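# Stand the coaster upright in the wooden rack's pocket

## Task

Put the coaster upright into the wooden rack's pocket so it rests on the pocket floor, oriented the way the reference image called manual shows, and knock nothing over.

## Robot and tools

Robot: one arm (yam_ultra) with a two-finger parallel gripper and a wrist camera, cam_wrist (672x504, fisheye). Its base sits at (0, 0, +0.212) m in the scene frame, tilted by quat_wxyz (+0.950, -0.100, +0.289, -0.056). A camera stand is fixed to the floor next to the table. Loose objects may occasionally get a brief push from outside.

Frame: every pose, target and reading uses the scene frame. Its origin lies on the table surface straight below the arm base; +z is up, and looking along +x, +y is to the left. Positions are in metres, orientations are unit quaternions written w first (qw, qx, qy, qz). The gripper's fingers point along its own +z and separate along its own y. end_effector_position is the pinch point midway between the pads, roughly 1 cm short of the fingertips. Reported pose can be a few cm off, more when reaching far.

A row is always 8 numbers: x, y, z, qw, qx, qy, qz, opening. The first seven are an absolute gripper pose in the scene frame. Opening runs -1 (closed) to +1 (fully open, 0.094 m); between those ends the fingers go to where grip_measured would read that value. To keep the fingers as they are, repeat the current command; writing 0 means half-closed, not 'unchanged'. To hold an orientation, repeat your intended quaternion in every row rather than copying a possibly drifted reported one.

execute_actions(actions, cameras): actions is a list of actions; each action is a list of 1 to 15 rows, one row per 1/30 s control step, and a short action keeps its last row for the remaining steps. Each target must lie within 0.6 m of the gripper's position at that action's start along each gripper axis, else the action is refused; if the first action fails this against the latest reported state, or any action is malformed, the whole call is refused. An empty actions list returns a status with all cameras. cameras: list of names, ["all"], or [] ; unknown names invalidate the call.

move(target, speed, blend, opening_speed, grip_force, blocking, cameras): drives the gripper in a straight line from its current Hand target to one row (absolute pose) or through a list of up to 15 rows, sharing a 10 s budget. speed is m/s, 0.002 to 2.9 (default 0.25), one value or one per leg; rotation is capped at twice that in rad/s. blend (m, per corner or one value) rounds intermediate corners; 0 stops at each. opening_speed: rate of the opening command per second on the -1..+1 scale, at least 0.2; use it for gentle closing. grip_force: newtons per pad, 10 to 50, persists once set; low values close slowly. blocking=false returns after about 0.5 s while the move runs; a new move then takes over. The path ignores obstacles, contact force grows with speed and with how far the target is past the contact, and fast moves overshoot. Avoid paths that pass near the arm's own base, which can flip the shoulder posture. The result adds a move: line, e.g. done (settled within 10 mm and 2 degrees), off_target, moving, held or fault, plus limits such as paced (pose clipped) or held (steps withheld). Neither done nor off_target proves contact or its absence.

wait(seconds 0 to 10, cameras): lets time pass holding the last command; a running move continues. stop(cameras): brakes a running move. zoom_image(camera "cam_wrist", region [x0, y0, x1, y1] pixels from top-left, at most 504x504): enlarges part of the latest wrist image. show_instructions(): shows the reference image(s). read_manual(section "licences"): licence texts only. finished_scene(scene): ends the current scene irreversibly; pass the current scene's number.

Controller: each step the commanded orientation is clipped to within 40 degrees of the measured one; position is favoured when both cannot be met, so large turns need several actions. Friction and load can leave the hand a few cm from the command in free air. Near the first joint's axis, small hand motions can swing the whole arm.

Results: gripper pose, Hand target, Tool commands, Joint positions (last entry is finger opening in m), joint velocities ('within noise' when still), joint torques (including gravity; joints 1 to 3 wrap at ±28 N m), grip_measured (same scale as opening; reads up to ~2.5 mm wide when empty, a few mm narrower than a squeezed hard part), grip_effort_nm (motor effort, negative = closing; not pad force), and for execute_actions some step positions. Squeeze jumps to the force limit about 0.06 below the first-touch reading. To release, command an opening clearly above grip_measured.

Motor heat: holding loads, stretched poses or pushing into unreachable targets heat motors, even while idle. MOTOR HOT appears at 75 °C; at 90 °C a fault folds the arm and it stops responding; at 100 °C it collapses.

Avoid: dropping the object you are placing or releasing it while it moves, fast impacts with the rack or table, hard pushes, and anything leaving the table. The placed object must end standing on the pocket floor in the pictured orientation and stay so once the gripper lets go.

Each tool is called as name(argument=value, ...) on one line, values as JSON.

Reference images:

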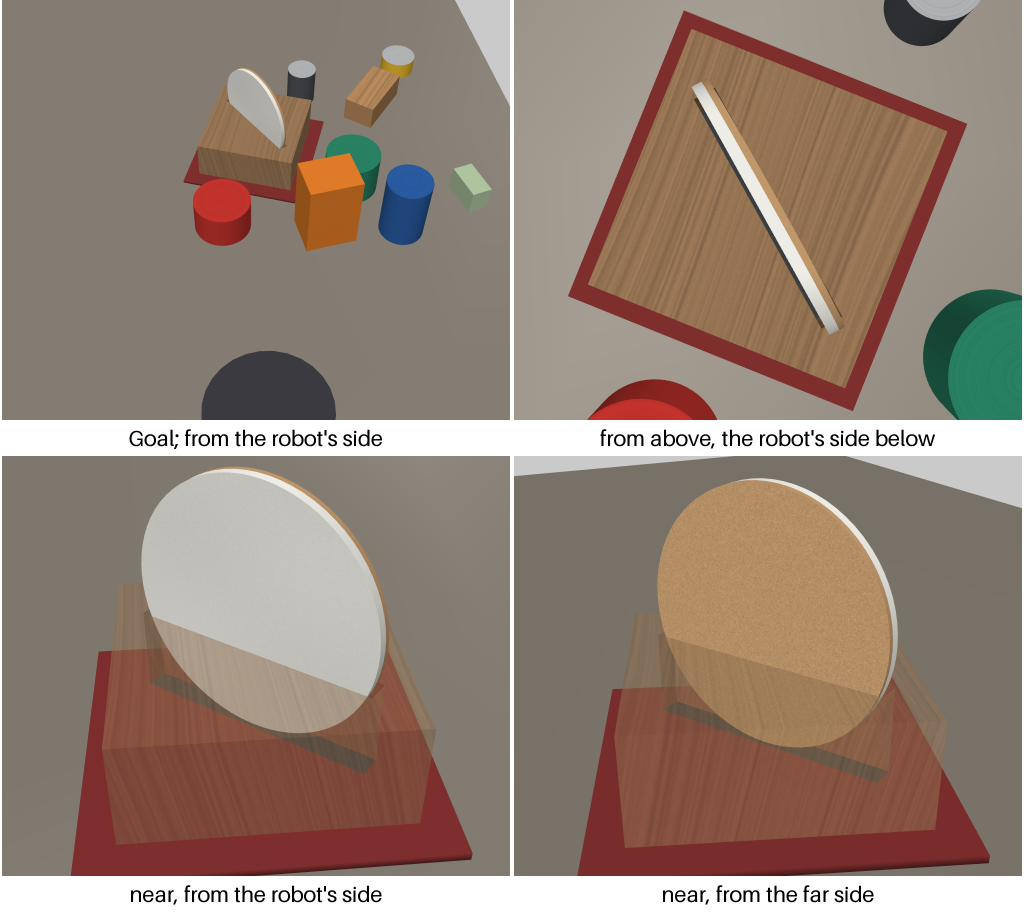

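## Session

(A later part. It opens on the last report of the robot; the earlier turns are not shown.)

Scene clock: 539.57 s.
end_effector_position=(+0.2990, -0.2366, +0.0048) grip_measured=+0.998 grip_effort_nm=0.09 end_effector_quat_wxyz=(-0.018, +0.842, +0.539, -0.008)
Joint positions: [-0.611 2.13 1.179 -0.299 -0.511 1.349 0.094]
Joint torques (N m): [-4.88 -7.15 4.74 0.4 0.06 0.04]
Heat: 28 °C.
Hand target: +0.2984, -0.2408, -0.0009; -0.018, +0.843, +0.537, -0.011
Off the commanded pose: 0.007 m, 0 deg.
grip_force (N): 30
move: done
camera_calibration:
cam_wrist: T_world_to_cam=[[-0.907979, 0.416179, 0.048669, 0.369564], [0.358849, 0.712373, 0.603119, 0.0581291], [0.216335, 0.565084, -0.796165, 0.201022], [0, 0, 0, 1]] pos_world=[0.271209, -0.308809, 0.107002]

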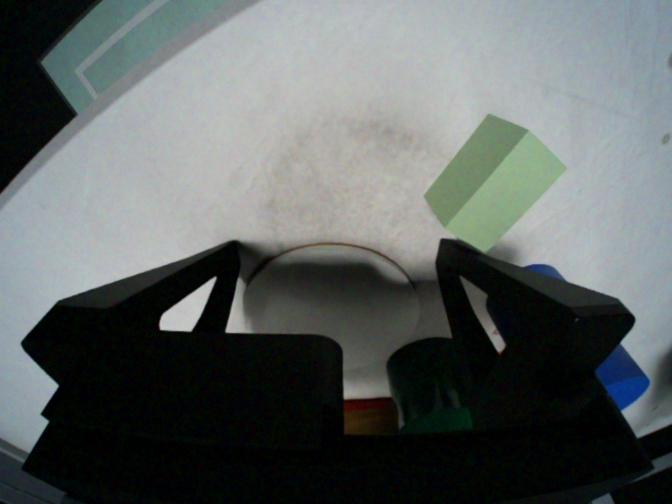

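move(target=[0.3050, -0.2295, 0.0005, -0.0176, 0.8432, 0.5372, -0.0112, 1.0], cameras=["cam_wrist"], speed=0.05)

zoom_image(camera="cam_wrist", region=[210, 190, 470, 385])

Scene clock: 544.13 s.
end_effector_position=(+0.3001, -0.2350, +0.0044) grip_measured=+0.998 grip_effort_nm=0.09 end_effector_quat_wxyz=(-0.018, +0.848, +0.530, -0.012)
Joint positions: [-0.603 2.126 1.179 -0.3 -0.503 1.378 0.094]
Joint torques (N m): [-3.12 -9.25 2.91 0.46 0.06 0.07]
Heat: 28 °C.
Hand target: +0.3049, -0.2295, +0.0006; -0.018, +0.843, +0.537, -0.011
Off the commanded pose: 0.008 m, 1 deg.
grip_force (N): 30
move: done
camera_calibration:
cam_wrist: T_world_to_cam=[[-0.898089, 0.436718, 0.0520823, 0.371724], [0.378308, 0.706664, 0.59792, 0.0495781], [0.224318, 0.556689, -0.799862, 0.195163], [0, 0, 0, 1]] pos_world=[0.271307, -0.306019, 0.107099]

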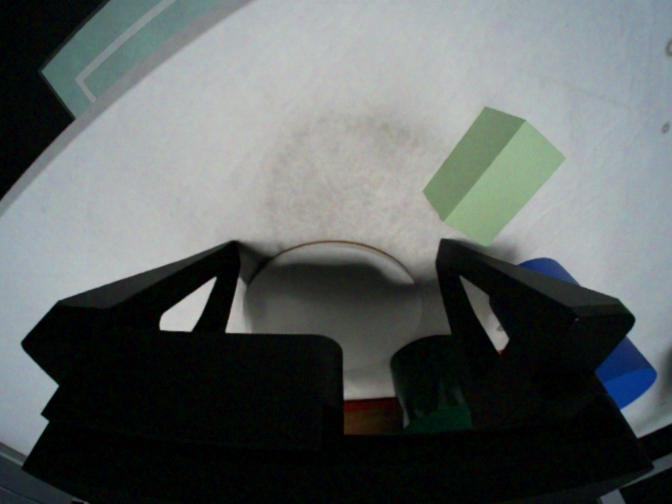

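Scaled by 1.938 from the camera's 672x504 image, which has a finer 960x720 frame.

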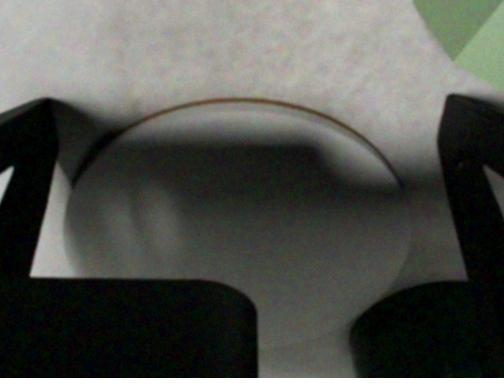

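move(target=[0.3070, -0.2260, 0.0045, -0.0176, 0.8432, 0.5372, -0.0112, 1.0], cameras=["cam_wrist"], speed=0.05)

zoom_image(camera="cam_wrist", region=[210, 190, 470, 385])

Scene clock: 547.53 s.
end_effector_position=(+0.3006, -0.2345, +0.0050) grip_measured=+0.998 grip_effort_nm=0.09 end_effector_quat_wxyz=(-0.016, +0.849, +0.528, -0.019)
Joint positions: [-0.597 2.12 1.179 -0.305 -0.486 1.389 0.094]
Joint torques (N m): [-3.32 -10.39 2.26 0.4 -0.11 -0.04]
Heat: 28 °C.
Hand target: +0.3069, -0.2260, +0.0045; -0.018, +0.843, +0.537, -0.011
Off the commanded pose: 0.011 m, 2 deg.
grip_force (N): 30
move: off_target
camera_calibration:
cam_wrist: T_world_to_cam=[[-0.896154, 0.440147, 0.0563753, 0.372081], [0.386445, 0.711674, 0.586668, 0.0475389], [0.218099, 0.547531, -0.807863, 0.195038], [0, 0, 0, 1]] pos_world=[0.272533, -0.304392, 0.108698]

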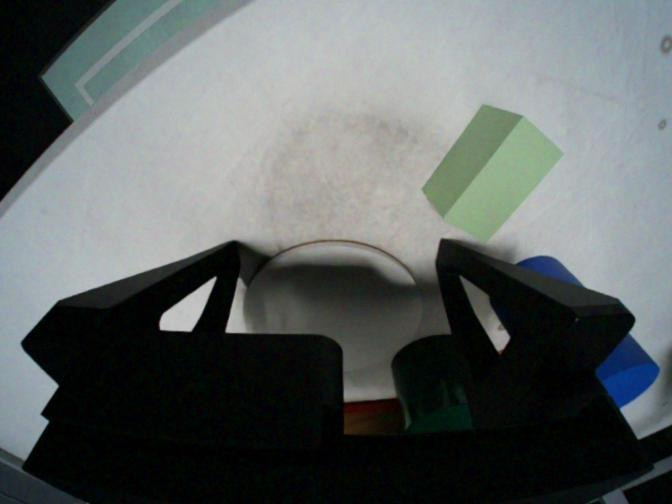

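Scaled by 1.938 from the camera's 672x504 image, which has a finer 960x720 frame.

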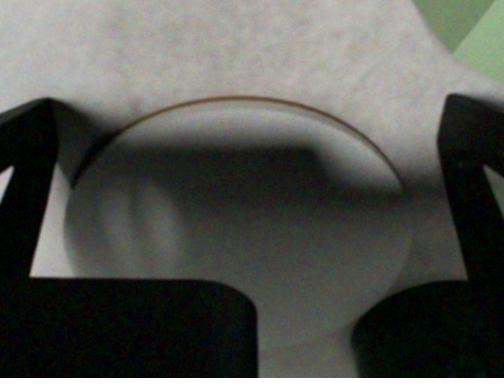

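move(target=[[0.300, -0.237, 0.03, -0.0176, 0.8432, 0.5372, -0.0112, 1.0], [0.3194, -0.2362, 0.03, 0.0, 0.6088, 0.7934, 0.0, 1.0], [0.3294, -0.2362, 0.024, 0.0, 0.6088, 0.7934, 0.0, 1.0], [0.3194, -0.2462, 0.020, 0.0, 0.6088, 0.7934, 0.0, 1.0], [0.3114, -0.2362, 0.017, 0.0, 0.6088, 0.7934, 0.0, 1.0], [0.3194, -0.2292, 0.015, 0.0, 0.6088, 0.7934, 0.0, 1.0], [0.3254, -0.2362, 0.013, 0.0, 0.6088, 0.7934, 0.0, 1.0], [0.3194, -0.2412, 0.012, 0.0, 0.6088, 0.7934, 0.0, 1.0], [0.3154, -0.2362, 0.011, 0.0, 0.6088, 0.7934, 0.0, 1.0], [0.3194, -0.2362, 0.010, 0.0, 0.6088, 0.7934, 0.0, 1.0]], cameras=["cam_wrist"], speed=0.12, blend=[0.005, 0.003, 0.003, 0.003, 0.003, 0.003, 0.003, 0.003, 0.002, 0])

zoom_image(camera="cam_wrist", region=[210, 190, 470, 385])

Scene clock: 588.73 s.
end_effector_position=(+0.3246, -0.2339, +0.0160) grip_measured=+0.998 grip_effort_nm=0.09 end_effector_quat_wxyz=(+0.004, +0.604, +0.797, +0.003)
Joint positions: [-0.589 2.083 1.194 -0.294 -0.512 0.694 0.094]
Joint torques (N m): [-4.94 -7.64 3.55 0.49 0.04 0.04]
Heat: 28 °C.
Hand target: +0.3195, -0.2360, +0.0102; +0.000, +0.609, +0.793, +0.000
Off the commanded pose: 0.008 m, 1 deg.
grip_force (N): 30
move: done
camera_calibration:
cam_wrist: T_world_to_cam=[[-0.962414, -0.271585, -0.000958633, 0.248684], [-0.218358, 0.771685, 0.597346, 0.241618], [-0.16149, 0.575103, -0.801983, 0.32788], [0, 0, 0, 1]] pos_world=[0.345046, -0.307479, 0.118863]

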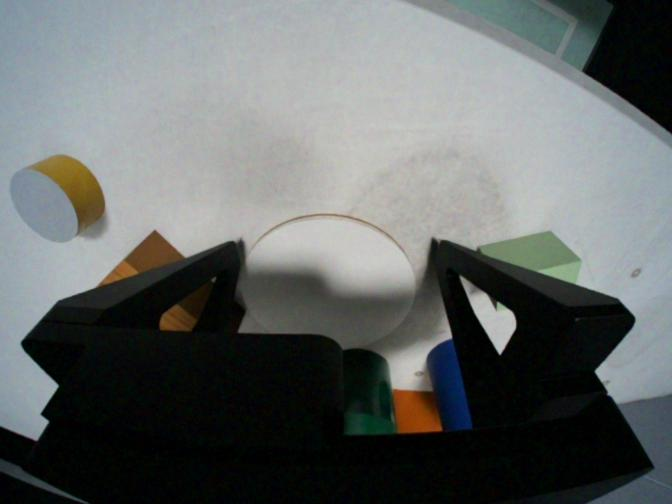

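Scaled by 1.938 from the camera's 672x504 image, which has a finer 960x720 frame.

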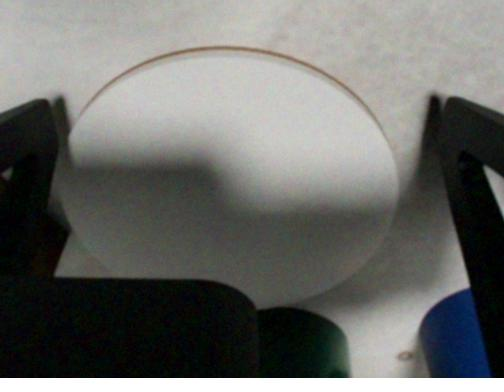

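move(target=[[0.3353, -0.2382, 0.012, 0.0, 0.6088, 0.7934, 0.0, 1.0], [0.3253, -0.2482, 0.011, 0.0, 0.6088, 0.7934, 0.0, 1.0], [0.3173, -0.2382, 0.010, 0.0, 0.6088, 0.7934, 0.0, 1.0], [0.3253, -0.2312, 0.008, 0.0, 0.6088, 0.7934, 0.0, 1.0], [0.3313, -0.2382, 0.006, 0.0, 0.6088, 0.7934, 0.0, 1.0], [0.3253, -0.2432, 0.005, 0.0, 0.6088, 0.7934, 0.0, 1.0], [0.3213, -0.2382, 0.004, 0.0, 0.6088, 0.7934, 0.0, 1.0], [0.3253, -0.2382, 0.003, 0.0, 0.6088, 0.7934, 0.0, 1.0]], cameras=["cam_wrist"], speed=0.12, blend=[0.003, 0.003, 0.003, 0.003, 0.003, 0.003, 0.002, 0])

zoom_image(camera="cam_wrist", region=[210, 190, 470, 385])

Scene clock: 598.37 s.
end_effector_position=(+0.3311, -0.2357, +0.0093) grip_measured=+0.998 grip_effort_nm=0.09 end_effector_quat_wxyz=(+0.004, +0.604, +0.797, +0.005)
Joint positions: [-0.577 2.11 1.227 -0.291 -0.51 0.707 0.094]
Joint torques (N m): [-5.03 -7.75 3.55 0.5 0.07 0.03]
Heat: 29 °C.
Hand target: +0.3252, -0.2381, +0.0032; +0.000, +0.609, +0.793, +0.000
Off the commanded pose: 0.009 m, 1 deg.
grip_force (N): 30
move: done
camera_calibration:
cam_wrist: T_world_to_cam=[[-0.962358, -0.271754, -0.00407499, 0.254493], [-0.220112, 0.77051, 0.598219, 0.248617], [-0.159428, 0.576598, -0.801323, 0.324285], [0, 0, 0, 1]] pos_world=[0.351338, -0.309384, 0.112166]

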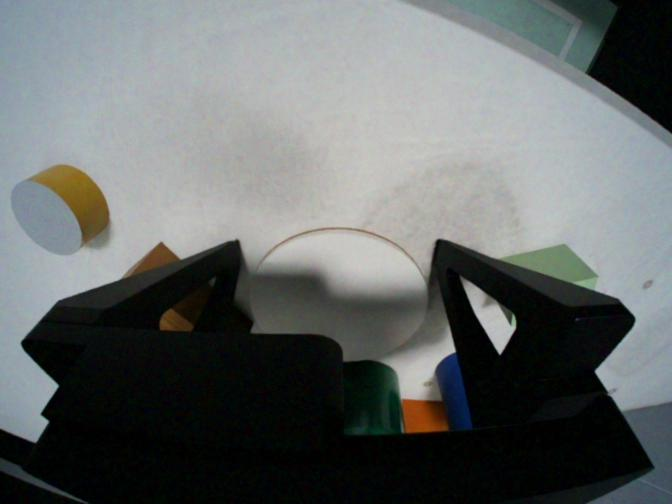

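Scaled by 1.938 from the camera's 672x504 image, which has a finer 960x720 frame.

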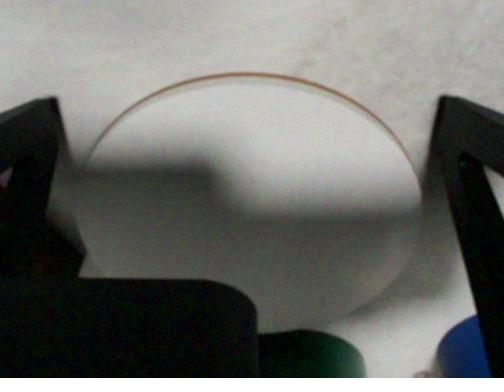

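move(target=[[0.3280, -0.2400, 0.000, 0.0, 0.6088, 0.7934, 0.0, 1.0], [0.3255, -0.2382, -0.0015, 0.0, 0.6088, 0.7934, 0.0, 1.0]], cameras=["cam_wrist"], speed=0.05)

zoom_image(camera="cam_wrist", region=[210, 190, 470, 385])

Scene clock: 602.77 s.
end_effector_position=(+0.3296, -0.2368, +0.0049) grip_measured=+0.998 grip_effort_nm=0.09 end_effector_quat_wxyz=(+0.003, +0.607, +0.795, +0.005)
Joint positions: [-0.576 2.126 1.232 -0.284 -0.51 0.713 0.094]
Joint torques (N m): [-4.68 -8.08 3.34 0.53 0.11 0.06]
Heat: 29 °C.
Hand target: +0.3255, -0.2381, -0.0013; +0.000, +0.609, +0.793, +0.000
Off the commanded pose: 0.008 m, 1 deg.
grip_force (N): 30
move: done
camera_calibration:
cam_wrist: T_world_to_cam=[[-0.964069, -0.265643, -0.00207402, 0.254717], [-0.21362, 0.77058, 0.600477, 0.249734], [-0.157915, 0.579345, -0.799639, 0.321263], [0, 0, 0, 1]] pos_world=[0.349646, -0.310898, 0.107463]

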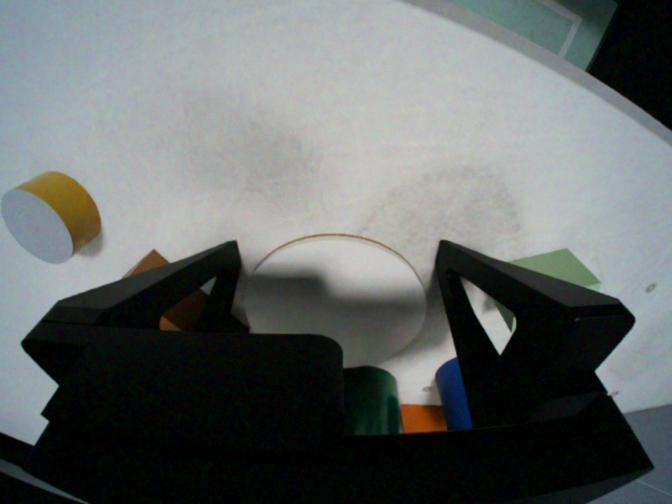

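Scaled by 1.938 from the camera's 672x504 image, which has a finer 960x720 frame.

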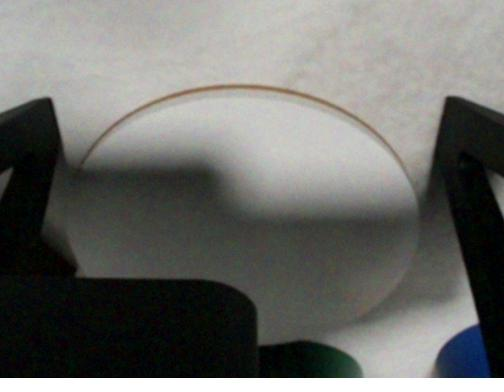

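move(target=[0.3215, -0.2225, 0.0005, 0.0, 0.6088, 0.7934, 0.0, 1.0], cameras=["cam_wrist"], speed=0.05)

zoom_image(camera="cam_wrist", region=[210, 190, 470, 385])

Scene clock: 607.87 s.
end_effector_position=(+0.3286, -0.2345, +0.0042) grip_measured=+0.998 grip_effort_nm=0.09 end_effector_quat_wxyz=(+0.017, +0.603, +0.798, -0.005)
Joint positions: [-0.563 2.103 1.182 -0.221 -0.485 0.731 0.094]
Joint torques (N m): [-3.7 -9.69 1.47 0.3 -0.09 0.12]
Heat: 29 °C.
Hand target: +0.3214, -0.2227, +0.0006; +0.000, +0.609, +0.793, +0.000
Off the commanded pose: 0.014 m, 2 deg.
grip_force (N): 30
move: off_target
camera_calibration:
cam_wrist: T_world_to_cam=[[-0.961426, -0.275034, -0.00410534, 0.251222], [-0.227602, 0.787059, 0.573355, 0.256647], [-0.154461, 0.552172, -0.819297, 0.311843], [0, 0, 0, 1]] pos_world=[0.348112, -0.305093, 0.109374]

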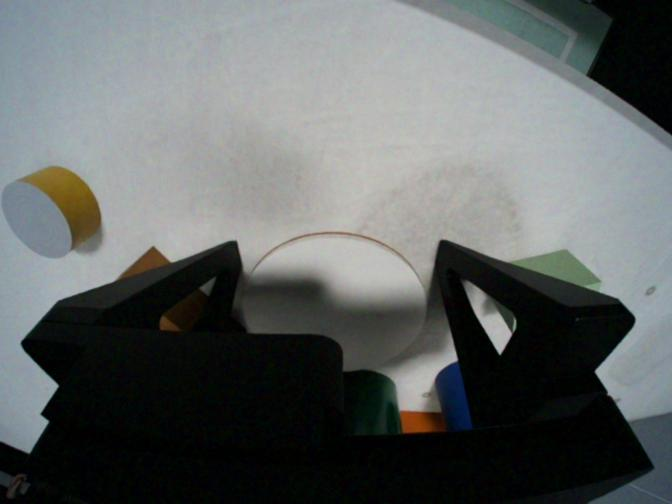

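Scaled by 1.938 from the camera's 672x504 image, which has a finer 960x720 frame.

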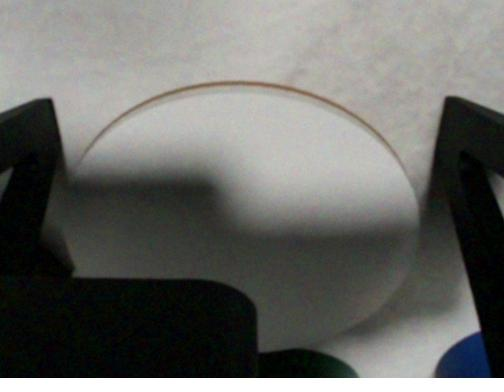

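move(target=[[0.326, -0.2395, 0.016, 0.0, 0.6088, 0.7934, 0.0, 1.0], [0.336, -0.2425, 0.013, 0.0, 0.6088, 0.7934, 0.0, 1.0], [0.326, -0.2525, 0.011, 0.0, 0.6088, 0.7934, 0.0, 1.0], [0.318, -0.2425, 0.009, 0.0, 0.6088, 0.7934, 0.0, 1.0], [0.326, -0.2355, 0.006, 0.0, 0.6088, 0.7934, 0.0, 1.0], [0.332, -0.2425, 0.004, 0.0, 0.6088, 0.7934, 0.0, 1.0], [0.326, -0.2475, 0.002, 0.0, 0.6088, 0.7934, 0.0, 1.0], [0.322, -0.2425, 0.001, 0.0, 0.6088, 0.7934, 0.0, 1.0], [0.326, -0.2425, 0.001, 0.0, 0.6088, 0.7934, 0.0, 1.0]], cameras=["cam_wrist"], speed=0.12, blend=[0.003, 0.003, 0.003, 0.003, 0.003, 0.003, 0.003, 0.002, 0])

zoom_image(camera="cam_wrist", region=[210, 190, 470, 385])

Scene clock: 618.47 s.
end_effector_position=(+0.3304, -0.2408, +0.0062) grip_measured=+0.998 grip_effort_nm=0.09 end_effector_quat_wxyz=(+0.003, +0.605, +0.797, +0.002)
Joint positions: [-0.581 2.131 1.246 -0.295 -0.506 0.703 0.094]
Joint torques (N m): [-5.09 -8.18 3.51 0.49 0.02 0.05]
Heat: 28 °C.
Hand target: +0.3259, -0.2425, +0.0011; +0.000, +0.609, +0.793, +0.000
Off the commanded pose: 0.007 m, 1 deg.
grip_force (N): 30
move: done
camera_calibration:
cam_wrist: T_world_to_cam=[[-0.962707, -0.270536, 0.00226329, 0.25272], [-0.215822, 0.772998, 0.596569, 0.253501], [-0.163143, 0.573833, -0.802559, 0.325163], [0, 0, 0, 1]] pos_world=[0.351054, -0.314175, 0.10916]

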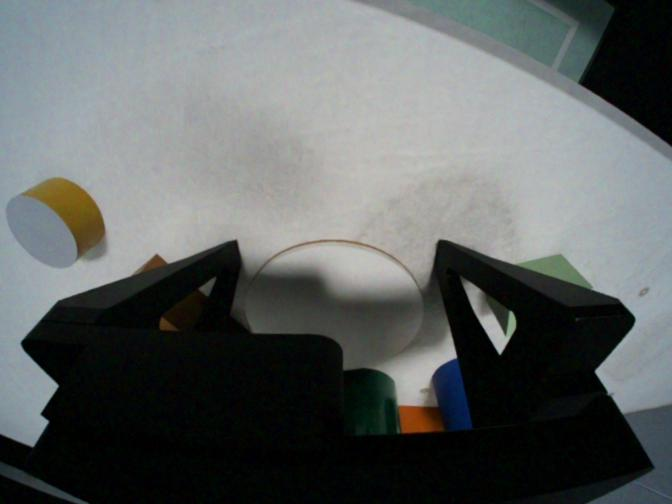

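Scaled by 1.938 from the camera's 672x504 image, which has a finer 960x720 frame.

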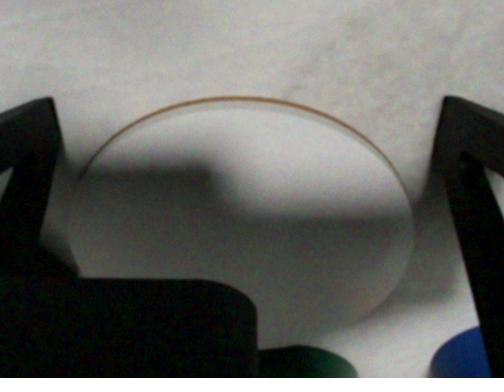

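move(target=[0.3220, -0.2190, 0.0025, 0.0, 0.6088, 0.7934, 0.0, 1.0], cameras=["cam_wrist"], speed=0.08)

zoom_image(camera="cam_wrist", region=[210, 190, 470, 385])

Scene clock: 621.80 s.
end_effector_position=(+0.3269, -0.2321, +0.0040) grip_measured=+0.998 grip_effort_nm=0.09 end_effector_quat_wxyz=(+0.016, +0.602, +0.798, -0.008)
Joint positions: [-0.558 2.096 1.17 -0.217 -0.475 0.734 0.094]
Joint torques (N m): [-3.67 -10.15 1.57 0.27 -0.15 0.12]
Heat: 28 °C.
Hand target: +0.3220, -0.2194, +0.0024; +0.000, +0.609, +0.793, +0.000
Off the commanded pose: 0.014 m, 2 deg.
grip_force (N): 30
move: off_target
camera_calibration:
cam_wrist: T_world_to_cam=[[-0.961115, -0.27613, 0.0030535, 0.24983], [-0.224994, 0.789443, 0.571102, 0.254274], [-0.160109, 0.548208, -0.820873, 0.311066], [0, 0, 0, 1]] pos_world=[0.34713, -0.302278, 0.109366]

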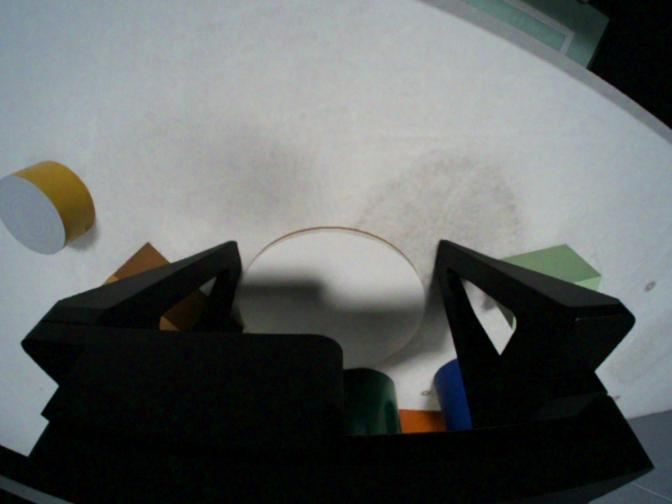

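Scaled by 1.938 from the camera's 672x504 image, which has a finer 960x720 frame.

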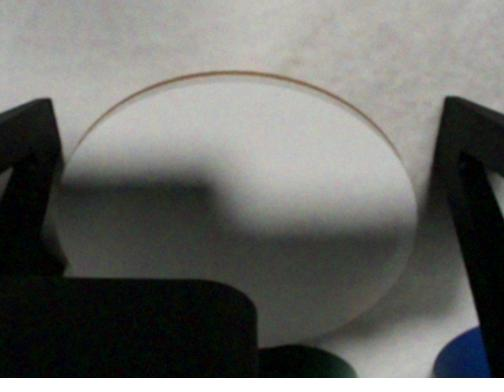

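move(target=[0.3215, -0.2215, 0.0085, 0.0, 0.6088, 0.7934, 0.0, 1.0], cameras=["cam_wrist"], speed=0.05)

zoom_image(camera="cam_wrist", region=[210, 190, 470, 385])

Scene clock: 626.00 s.
end_effector_position=(+0.3259, -0.2303, +0.0044) grip_measured=+0.998 grip_effort_nm=0.09 end_effector_quat_wxyz=(+0.012, +0.604, +0.797, -0.006)
Joint positions: [-0.558 2.094 1.17 -0.226 -0.48 0.734 0.094]
Joint torques (N m): [-4.72 -11 1.76 0.18 -0.16 0.02]
Heat: 29 °C.
Hand target: +0.3217, -0.2217, +0.0083; +0.000, +0.609, +0.793, +0.000
Off the commanded pose: 0.011 m, 2 deg.
grip_force (N): 30
move: off_target
camera_calibration:
cam_wrist: T_world_to_cam=[[-0.962375, -0.27169, 0.00446953, 0.250865], [-0.219185, 0.785906, 0.578196, 0.24963], [-0.160602, 0.555461, -0.815886, 0.311954], [0, 0, 0, 1]] pos_world=[0.346242, -0.301307, 0.109063]

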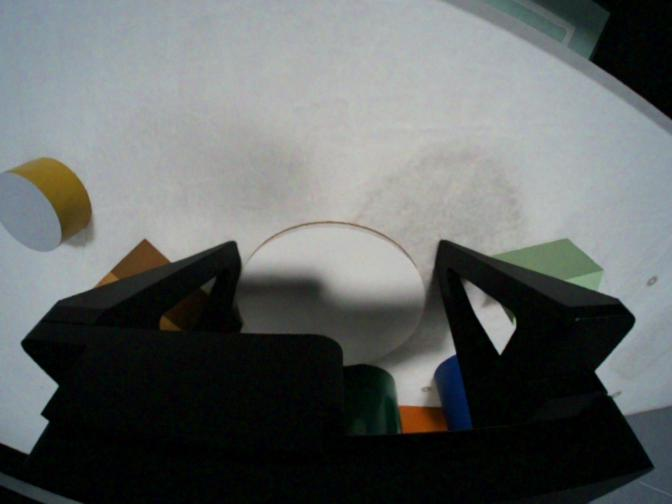

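Scaled by 1.938 from the camera's 672x504 image, which has a finer 960x720 frame.

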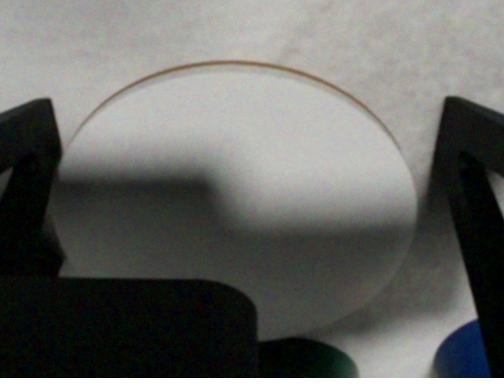

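move(target=[0.3225, -0.2225, 0.0125, 0.0, 0.6088, 0.7934, 0.0, 1.0], cameras=["cam_wrist"], speed=0.05)

zoom_image(camera="cam_wrist", region=[210, 190, 470, 385])

Scene clock: 629.00 s.
end_effector_position=(+0.3227, -0.2253, +0.0052) grip_measured=+0.998 grip_effort_nm=0.09 end_effector_quat_wxyz=(+0.001, +0.609, +0.794, -0.002)
Joint positions: [-0.558 2.091 1.17 -0.254 -0.491 0.734 0.094]
Joint torques (N m): [-5.19 -11.47 2.15 0.23 -0.08 -0.05]
Heat: 30 °C.
Hand target: +0.3226, -0.2226, +0.0123; +0.000, +0.609, +0.793, +0.000
Off the commanded pose: 0.008 m, 0 deg.
grip_force (N): 30
move: done
camera_calibration:
cam_wrist: T_world_to_cam=[[-0.965286, -0.260991, 0.010357, 0.252481], [-0.203425, 0.776064, 0.596944, 0.237108], [-0.163835, 0.574115, -0.802216, 0.314511], [0, 0, 0, 1]] pos_world=[0.343478, -0.298681, 0.10815]

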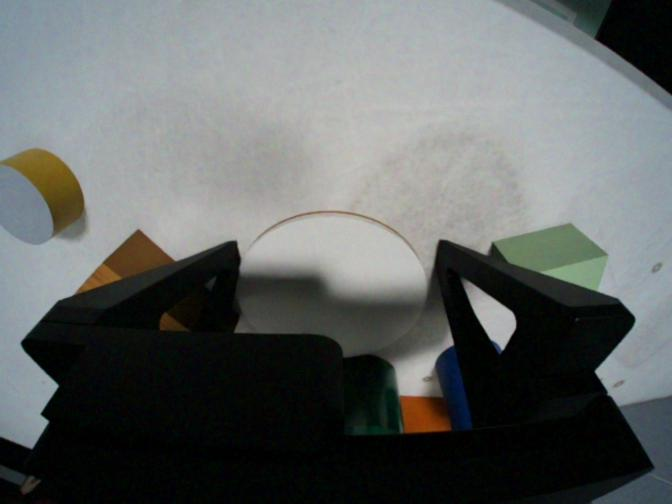

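Scaled by 1.938 from the camera's 672x504 image, which has a finer 960x720 frame.

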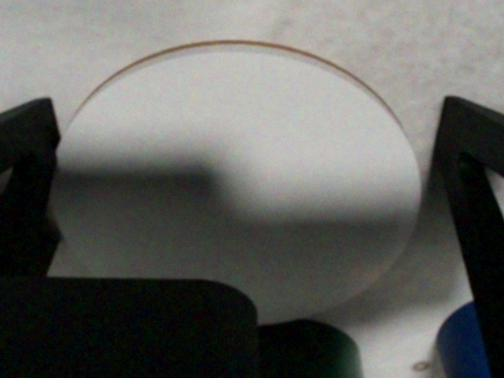

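move(target=[0.3225, -0.2225, 0.0105, 0.0, 0.6088, 0.7934, 0.0, 0.86], cameras=["cam_wrist"], speed=0.05, opening_speed=0.2)

zoom_image(camera="cam_wrist", region=[210, 190, 470, 385])

Scene clock: 638.60 s.
end_effector_position=(+0.3228, -0.2250, +0.0052) grip_measured=+0.862 grip_effort_nm=-0.12 end_effector_quat_wxyz=(+0.000, +0.609, +0.793, -0.001)
Joint positions: [-0.558 2.091 1.17 -0.254 -0.492 0.734 0.087]
Joint torques (N m): [-4.98 -11.03 2.22 0.29 -0.04 -0.01]
Heat: 30 °C.
Hand target: +0.3226, -0.2226, +0.0104; +0.000, +0.609, +0.793, +0.000
Off the commanded pose: 0.006 m, 0 deg.
grip_force (N): 30
move: done
camera_calibration:
cam_wrist: T_world_to_cam=[[-0.965346, -0.260806, 0.00937637, 0.252687], [-0.203627, 0.775204, 0.597992, 0.236793], [-0.163229, 0.57536, -0.801447, 0.314457], [0, 0, 0, 1]] pos_world=[0.343476, -0.298586, 0.108051]

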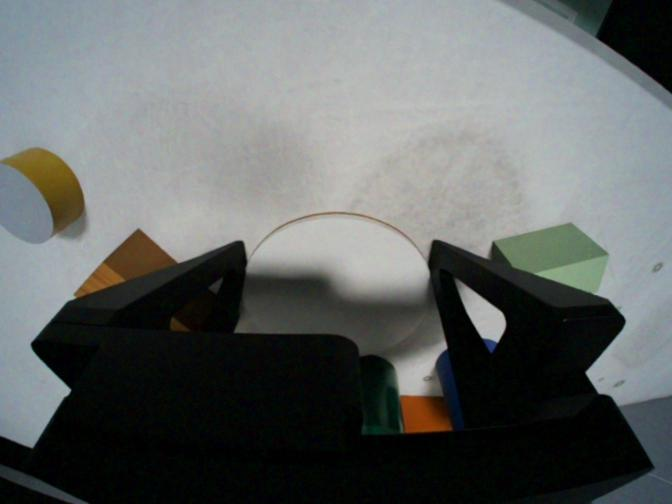

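Scaled by 1.938 from the camera's 672x504 image, which has a finer 960x720 frame.

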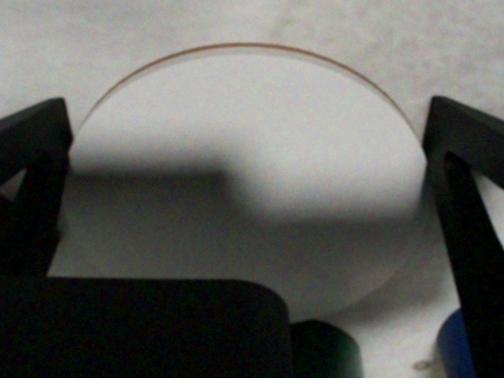

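move(target=[0.3225, -0.2225, 0.0105, 0.0, 0.6088, 0.7934, 0.0, 0.78], cameras=["cam_wrist"], speed=0.05, opening_speed=0.2)

zoom_image(camera="cam_wrist", region=[210, 190, 470, 385])

Scene clock: 641.83 s.
end_effector_position=(+0.3228, -0.2250, +0.0052) grip_measured=+0.786 grip_effort_nm=-0.34 end_effector_quat_wxyz=(+0.000, +0.609, +0.793, -0.001)
Joint positions: [-0.558 2.091 1.17 -0.254 -0.492 0.734 0.084]
Joint torques (N m): [-4.97 -11.02 2.24 0.29 -0.03 -0.02]
Heat: 30 °C.
Hand target: +0.3226, -0.2226, +0.0104; +0.000, +0.609, +0.793, +0.000
Off the commanded pose: 0.006 m, 0 deg.
grip_force (N): 30
move: done
camera_calibration:
cam_wrist: T_world_to_cam=[[-0.965346, -0.260806, 0.00937637, 0.252687], [-0.203627, 0.775204, 0.597992, 0.236793], [-0.163229, 0.57536, -0.801447, 0.314457], [0, 0, 0, 1]] pos_world=[0.343476, -0.298586, 0.108051]

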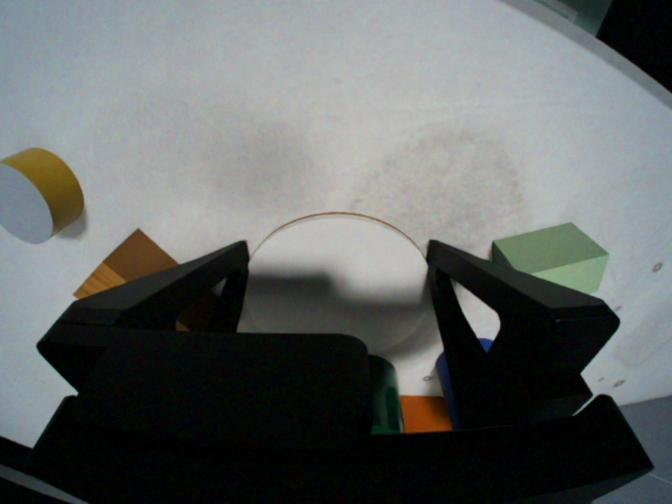

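Scaled by 1.938 from the camera's 672x504 image, which has a finer 960x720 frame.

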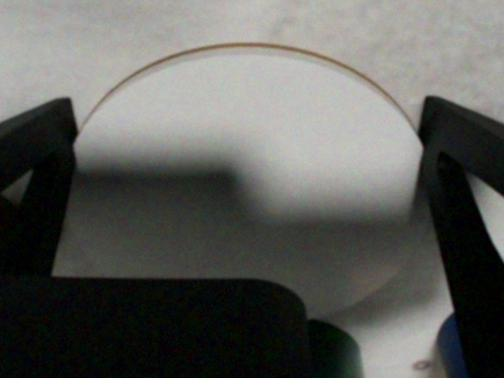

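move(target=[0.3225, -0.2225, 0.0105, 0.0, 0.6088, 0.7934, 0.0, 0.70], cameras=["cam_wrist"], speed=0.05, opening_speed=0.2)

zoom_image(camera="cam_wrist", region=[210, 190, 470, 385])

Scene clock: 644.63 s.
end_effector_position=(+0.3228, -0.2250, +0.0052) grip_measured=+0.750 grip_effort_nm=-0.67 end_effector_quat_wxyz=(+0.000, +0.609, +0.793, -0.001)
Joint positions: [-0.558 2.091 1.17 -0.254 -0.492 0.734 0.082]
Joint torques (N m): [-4.98 -10.97 2.19 0.29 -0.06 -0.03]
Heat: 30 °C.
Hand target: +0.3226, -0.2226, +0.0104; +0.000, +0.609, +0.793, +0.000
Off the commanded pose: 0.006 m, 0 deg.
grip_force (N): 30
move: done
camera_calibration:
cam_wrist: T_world_to_cam=[[-0.965346, -0.260806, 0.00937637, 0.252687], [-0.203627, 0.775204, 0.597992, 0.236793], [-0.163229, 0.57536, -0.801447, 0.314457], [0, 0, 0, 1]] pos_world=[0.343476, -0.298586, 0.108051]

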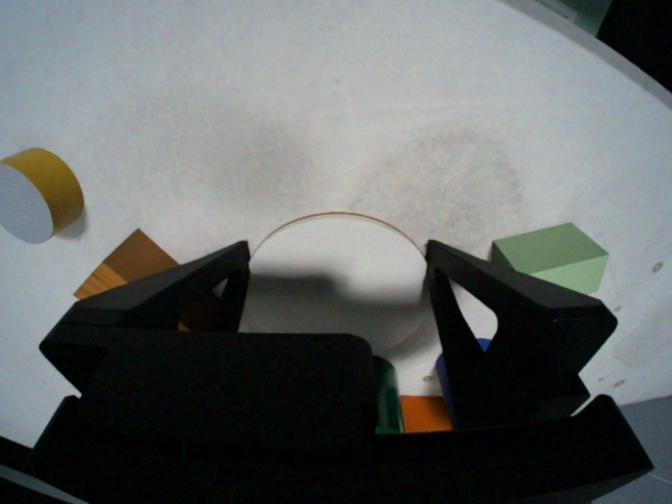

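Scaled by 1.938 from the camera's 672x504 image, which has a finer 960x720 frame.

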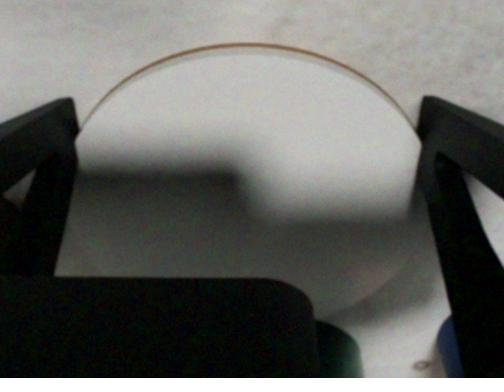

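move(target=[0.3225, -0.2240, 0.035, 0.0, 0.6088, 0.7934, 0.0, 0.70], cameras=["cam_wrist"], speed=0.04)

zoom_image(camera="cam_wrist", region=[210, 190, 470, 385])

Scene clock: 648.87 s.
end_effector_position=(+0.3227, -0.2205, +0.0245) grip_measured=+0.748 grip_effort_nm=-0.68 end_effector_quat_wxyz=(-0.006, +0.606, +0.796, +0.000)
Joint positions: [-0.575 2.033 1.164 -0.33 -0.502 0.701 0.082]
Joint torques (N m): [-6.39 -11.37 2.73 0.23 -0.1 -0.05]
Heat: 30 °C.
Hand target: +0.3225, -0.2239, +0.0346; +0.000, +0.609, +0.793, +0.000
Off the commanded pose: 0.011 m, 1 deg.
grip_force (N): 30
move: off_target
camera_calibration:
cam_wrist: T_world_to_cam=[[-0.963187, -0.268357, 0.0159506, 0.251147], [-0.203797, 0.767588, 0.607681, 0.219843], [-0.175319, 0.58206, -0.794021, 0.332535], [0, 0, 0, 1]] pos_world=[0.345004, -0.294907, 0.12644]

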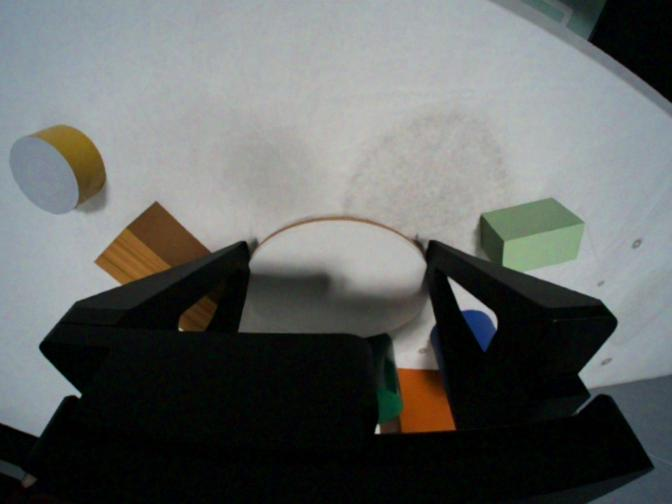

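Scaled by 1.938 from the camera's 672x504 image, which has a finer 960x720 frame.

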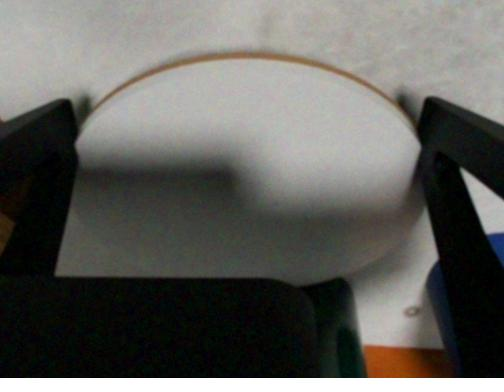

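move(target=[0.3225, -0.2150, 0.14, 0.0, 0.6088, 0.7934, 0.0, 0.70], cameras=["cam_wrist"], speed=0.08)

zoom_image(camera="cam_wrist", region=[210, 190, 470, 385])

Scene clock: 657.93 s.
end_effector_position=(+0.3156, -0.2093, +0.1273) grip_measured=+0.748 grip_effort_nm=-0.67 end_effector_quat_wxyz=(-0.016, +0.610, +0.792, +0.001)
Joint positions: [-0.713 1.767 1.177 -0.708 -0.547 0.551 0.082]
Joint torques (N m): [-5.89 -9.78 6.67 0.16 -0.1 -0.09]
Heat: 31 °C.
Hand target: +0.3223, -0.2148, +0.1398; +0.000, +0.609, +0.793, +0.000
Off the commanded pose: 0.016 m, 2 deg.
grip_force (N): 30
move: off_target
camera_calibration:
cam_wrist: T_world_to_cam=[[-0.966138, -0.256597, 0.0271163, 0.24761], [-0.184988, 0.762087, 0.620486, 0.13858], [-0.17988, 0.594459, -0.783748, 0.409088], [0, 0, 0, 1]] pos_world=[0.338448, -0.28526, 0.227921]

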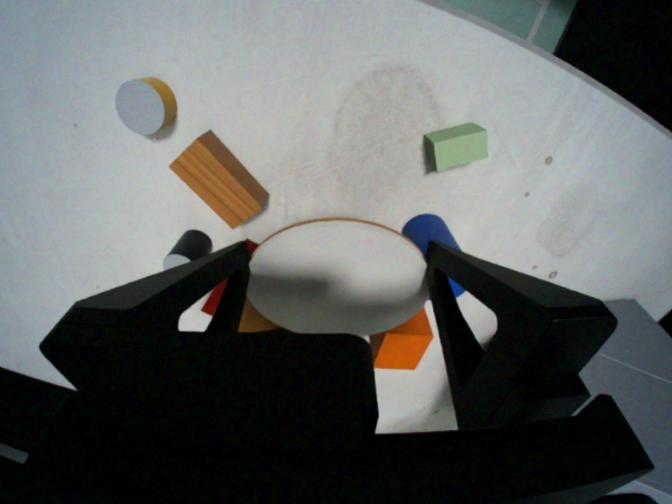

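Scaled by 1.938 from the camera's 672x504 image, which has a finer 960x720 frame.

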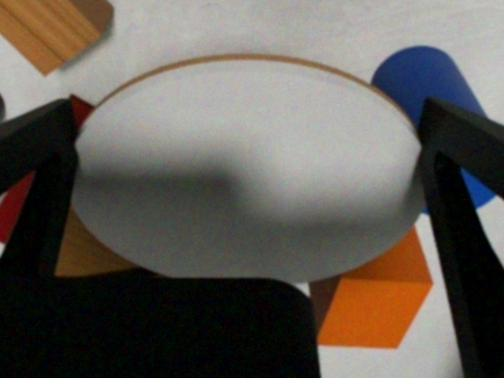

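move(target=[[0.318, -0.2150, 0.19, 0.0, 0.6088, 0.7934, 0.0, 0.70], [0.31, -0.09, 0.20, 0.14, 0.545, 0.82, -0.08, 0.70], [0.29, 0.05, 0.19, 0.2690, 0.4683, 0.8278, -0.1522, 0.70]], cameras=["cam_wrist"], speed=0.15, blend=[0.03, 0.05, 0])

zoom_image(camera="cam_wrist", region=[168, 0, 504, 336])

Scene clock: 690.07 s.
end_effector_position=(+0.2844, +0.0495, +0.1847) grip_measured=+0.748 grip_effort_nm=-0.67 end_effector_quat_wxyz=(+0.258, +0.471, +0.830, -0.149)
Joint positions: [0.844 0.99 0.645 -0.755 0.857 1.739 0.082]
Joint velocities: [-0.022 -0.027 0.007 0.154 0.007 0.022 0.001]
Joint torques (N m): [0.9 -3.7 7.57 0.11 0.65 0.1]
Heat: 29 °C.
Hand target: +0.2900, +0.0500, +0.1899; +0.269, +0.468, +0.828, -0.152
Off the commanded pose: 0.008 m, 1 deg.
grip_force (N): 30
move: done; blend cut to 0.0252 m at target 1
camera_calibration:
cam_wrist: T_world_to_cam=[[-0.860663, -0.509046, 0.0114675, 0.267647], [-0.508359, 0.86034, 0.03722, 0.0947865], [-0.0288127, 0.0262043, -0.999241, 0.319631], [0, 0, 0, 1]] pos_world=[0.287749, 0.0463203, 0.312792]

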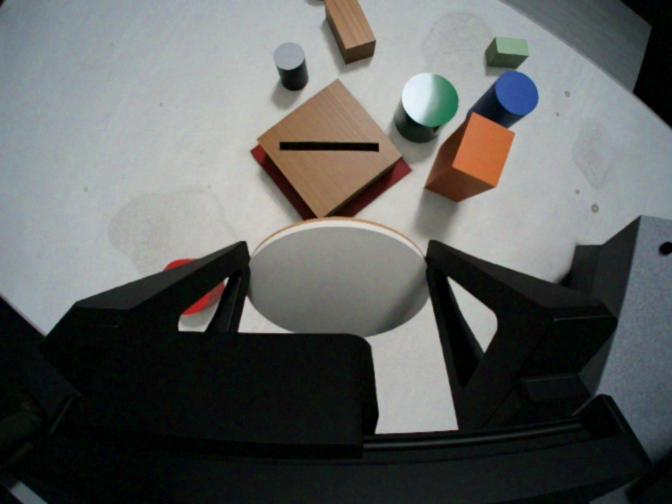

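Scaled by 1.500 from the camera's 672x504 image, which has a finer 960x720 frame.

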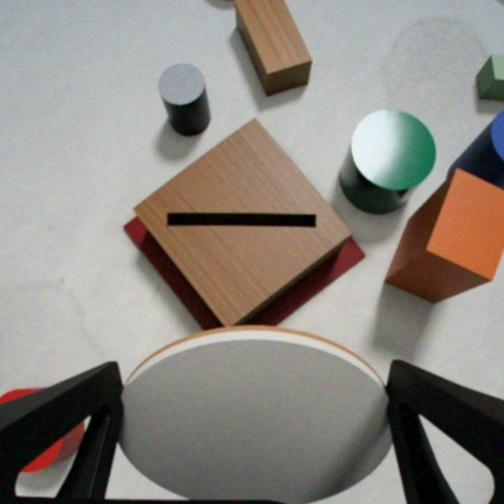

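zoom_image(camera="cam_wrist", region=[240, 70, 420, 230])

Scaled by 2.800 from the camera's 672x504 image, which has a finer 960x720 frame.

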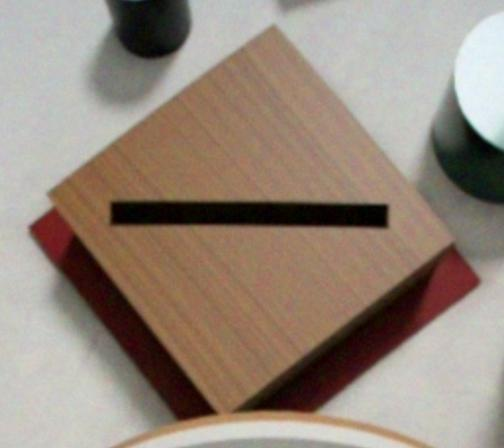

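move(target=[0.3465, -0.0430, 0.155, 0.4653, 0.4217, 0.7304, -0.2687, 0.70], cameras=["cam_wrist"], speed=0.12)

zoom_image(camera="cam_wrist", region=[200, 180, 480, 440])

Scene clock: 747.07 s.
end_effector_position=(+0.3514, -0.0362, +0.1538) grip_measured=+0.748 grip_effort_nm=-0.67 end_effector_quat_wxyz=(+0.461, +0.427, +0.737, -0.250)
Joint positions: [0.502 1.342 0.443 0.346 1.131 1.152 0.082]
Joint torques (N m): [-0.75 -5.05 2.28 1.01 0.85 -0.08]
Heat: 27 °C.
Hand target: +0.3465, -0.0429, +0.1551; +0.465, +0.422, +0.730, -0.269
Off the commanded pose: 0.008 m, 2 deg.
grip_force (N): 30
move: done
camera_calibration:
cam_wrist: T_world_to_cam=[[-0.86288, -0.504994, -0.0204885, 0.287861], [-0.444317, 0.777274, -0.445452, 0.252563], [0.240876, -0.375268, -0.895071, 0.167492], [0, 0, 0, 1]] pos_world=[0.320262, 0.0119116, 0.26832]

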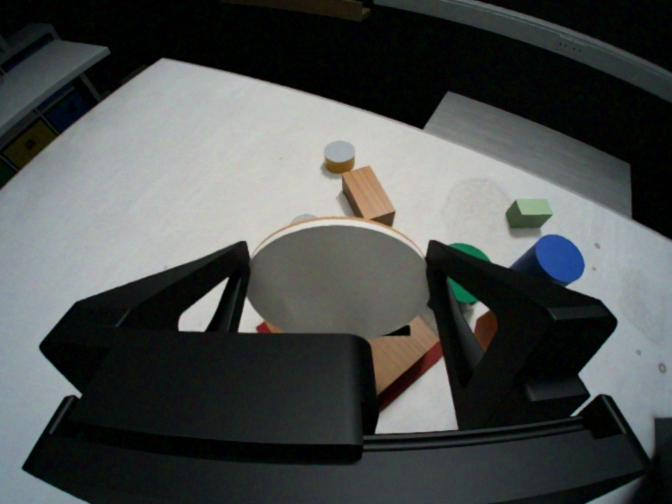

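Scaled by 1.800 from the camera's 672x504 image, which has a finer 960x720 frame.

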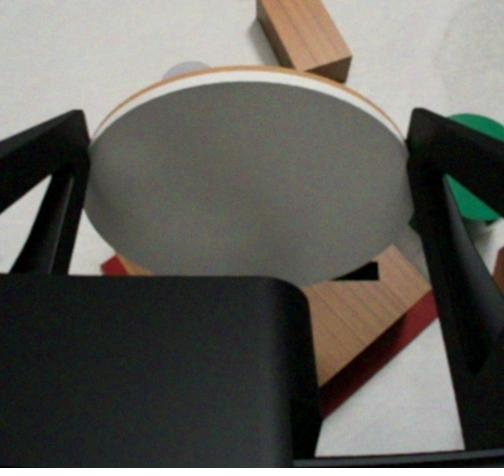

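move(target=[0.3370, -0.0440, 0.132, 0.5077, 0.4076, 0.6988, -0.2961, 0.70], cameras=["cam_wrist"], speed=0.08)

zoom_image(camera="cam_wrist", region=[200, 180, 480, 440])

Scene clock: 767.87 s.
end_effector_position=(+0.3425, -0.0412, +0.1313) grip_measured=+0.748 grip_effort_nm=-0.67 end_effector_quat_wxyz=(+0.506, +0.415, +0.702, -0.281)
Joint positions: [0.524 1.618 0.41 0.749 1.273 1.073 0.082]
Joint torques (N m): [0.36 -5.48 0.34 1.05 0.85 -0.05]
Heat: 27 °C.
Hand target: +0.3371, -0.0440, +0.1321; +0.507, +0.408, +0.699, -0.296
Off the commanded pose: 0.006 m, 2 deg.
grip_force (N): 30
move: done
camera_calibration:
cam_wrist: T_world_to_cam=[[-0.87107, -0.490719, -0.0207791, 0.280658], [-0.39749, 0.729167, -0.557061, 0.238973], [0.288512, -0.47698, -0.830211, 0.11868], [0, 0, 0, 1]] pos_world=[0.305222, 0.0200811, 0.237484]

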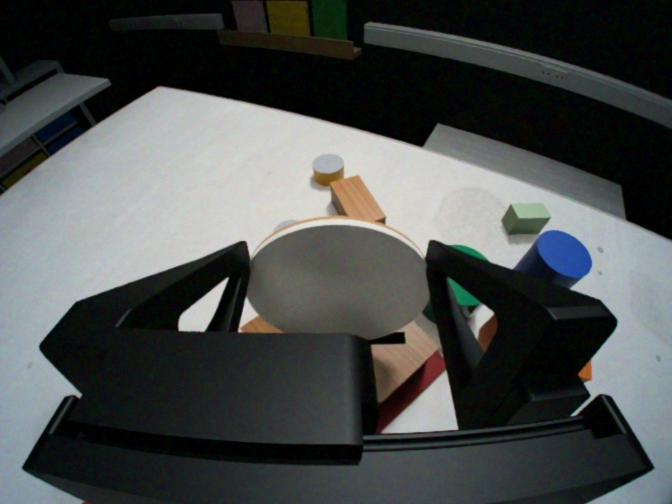

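Scaled by 1.800 from the camera's 672x504 image, which has a finer 960x720 frame.

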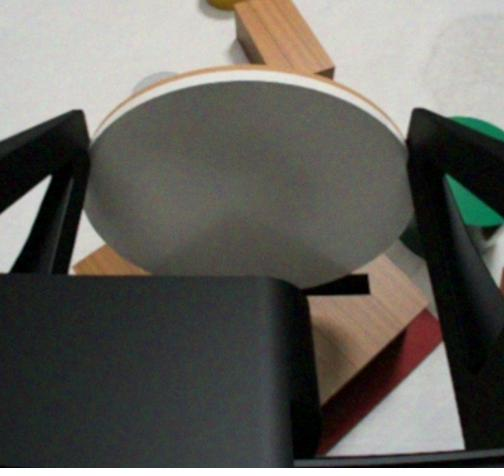

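move(target=[0.3370, -0.0440, 0.119, 0.5077, 0.4076, 0.6988, -0.2961, 0.70], cameras=["cam_wrist"], speed=0.04)

zoom_image(camera="cam_wrist", region=[240, 200, 460, 404])

Scene clock: 778.73 s.
end_effector_position=(+0.3379, -0.0423, +0.1189) grip_measured=+0.748 grip_effort_nm=-0.67 end_effector_quat_wxyz=(+0.505, +0.411, +0.703, -0.287)
Joint positions: [0.524 1.701 0.412 0.826 1.279 1.063 0.082]
Joint torques (N m): [-0.01 -5.56 0.96 1.08 0.73 -0.05]
Heat: 27 °C.
Hand target: +0.3370, -0.0440, +0.1190; +0.507, +0.408, +0.699, -0.296
Off the commanded pose: 0.002 m, 1 deg.
grip_force (N): 30
move: done
camera_calibration:
cam_wrist: T_world_to_cam=[[-0.870892, -0.491428, -0.00672594, 0.274164], [-0.403425, 0.722619, -0.561311, 0.233363], [0.280704, -0.486128, -0.827578, 0.111073], [0, 0, 0, 1]] pos_world=[0.301732, 0.0200952, 0.224755]

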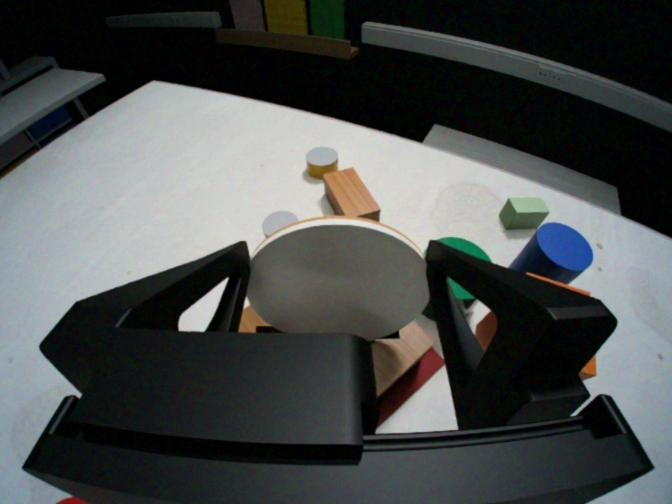

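Scaled by 2.291 from the camera's 672x504 image, which has a finer 960x720 frame.

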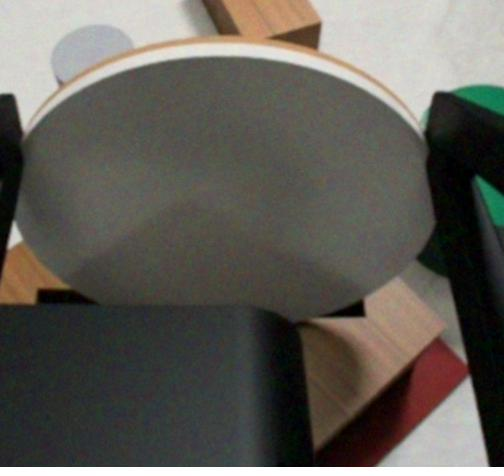

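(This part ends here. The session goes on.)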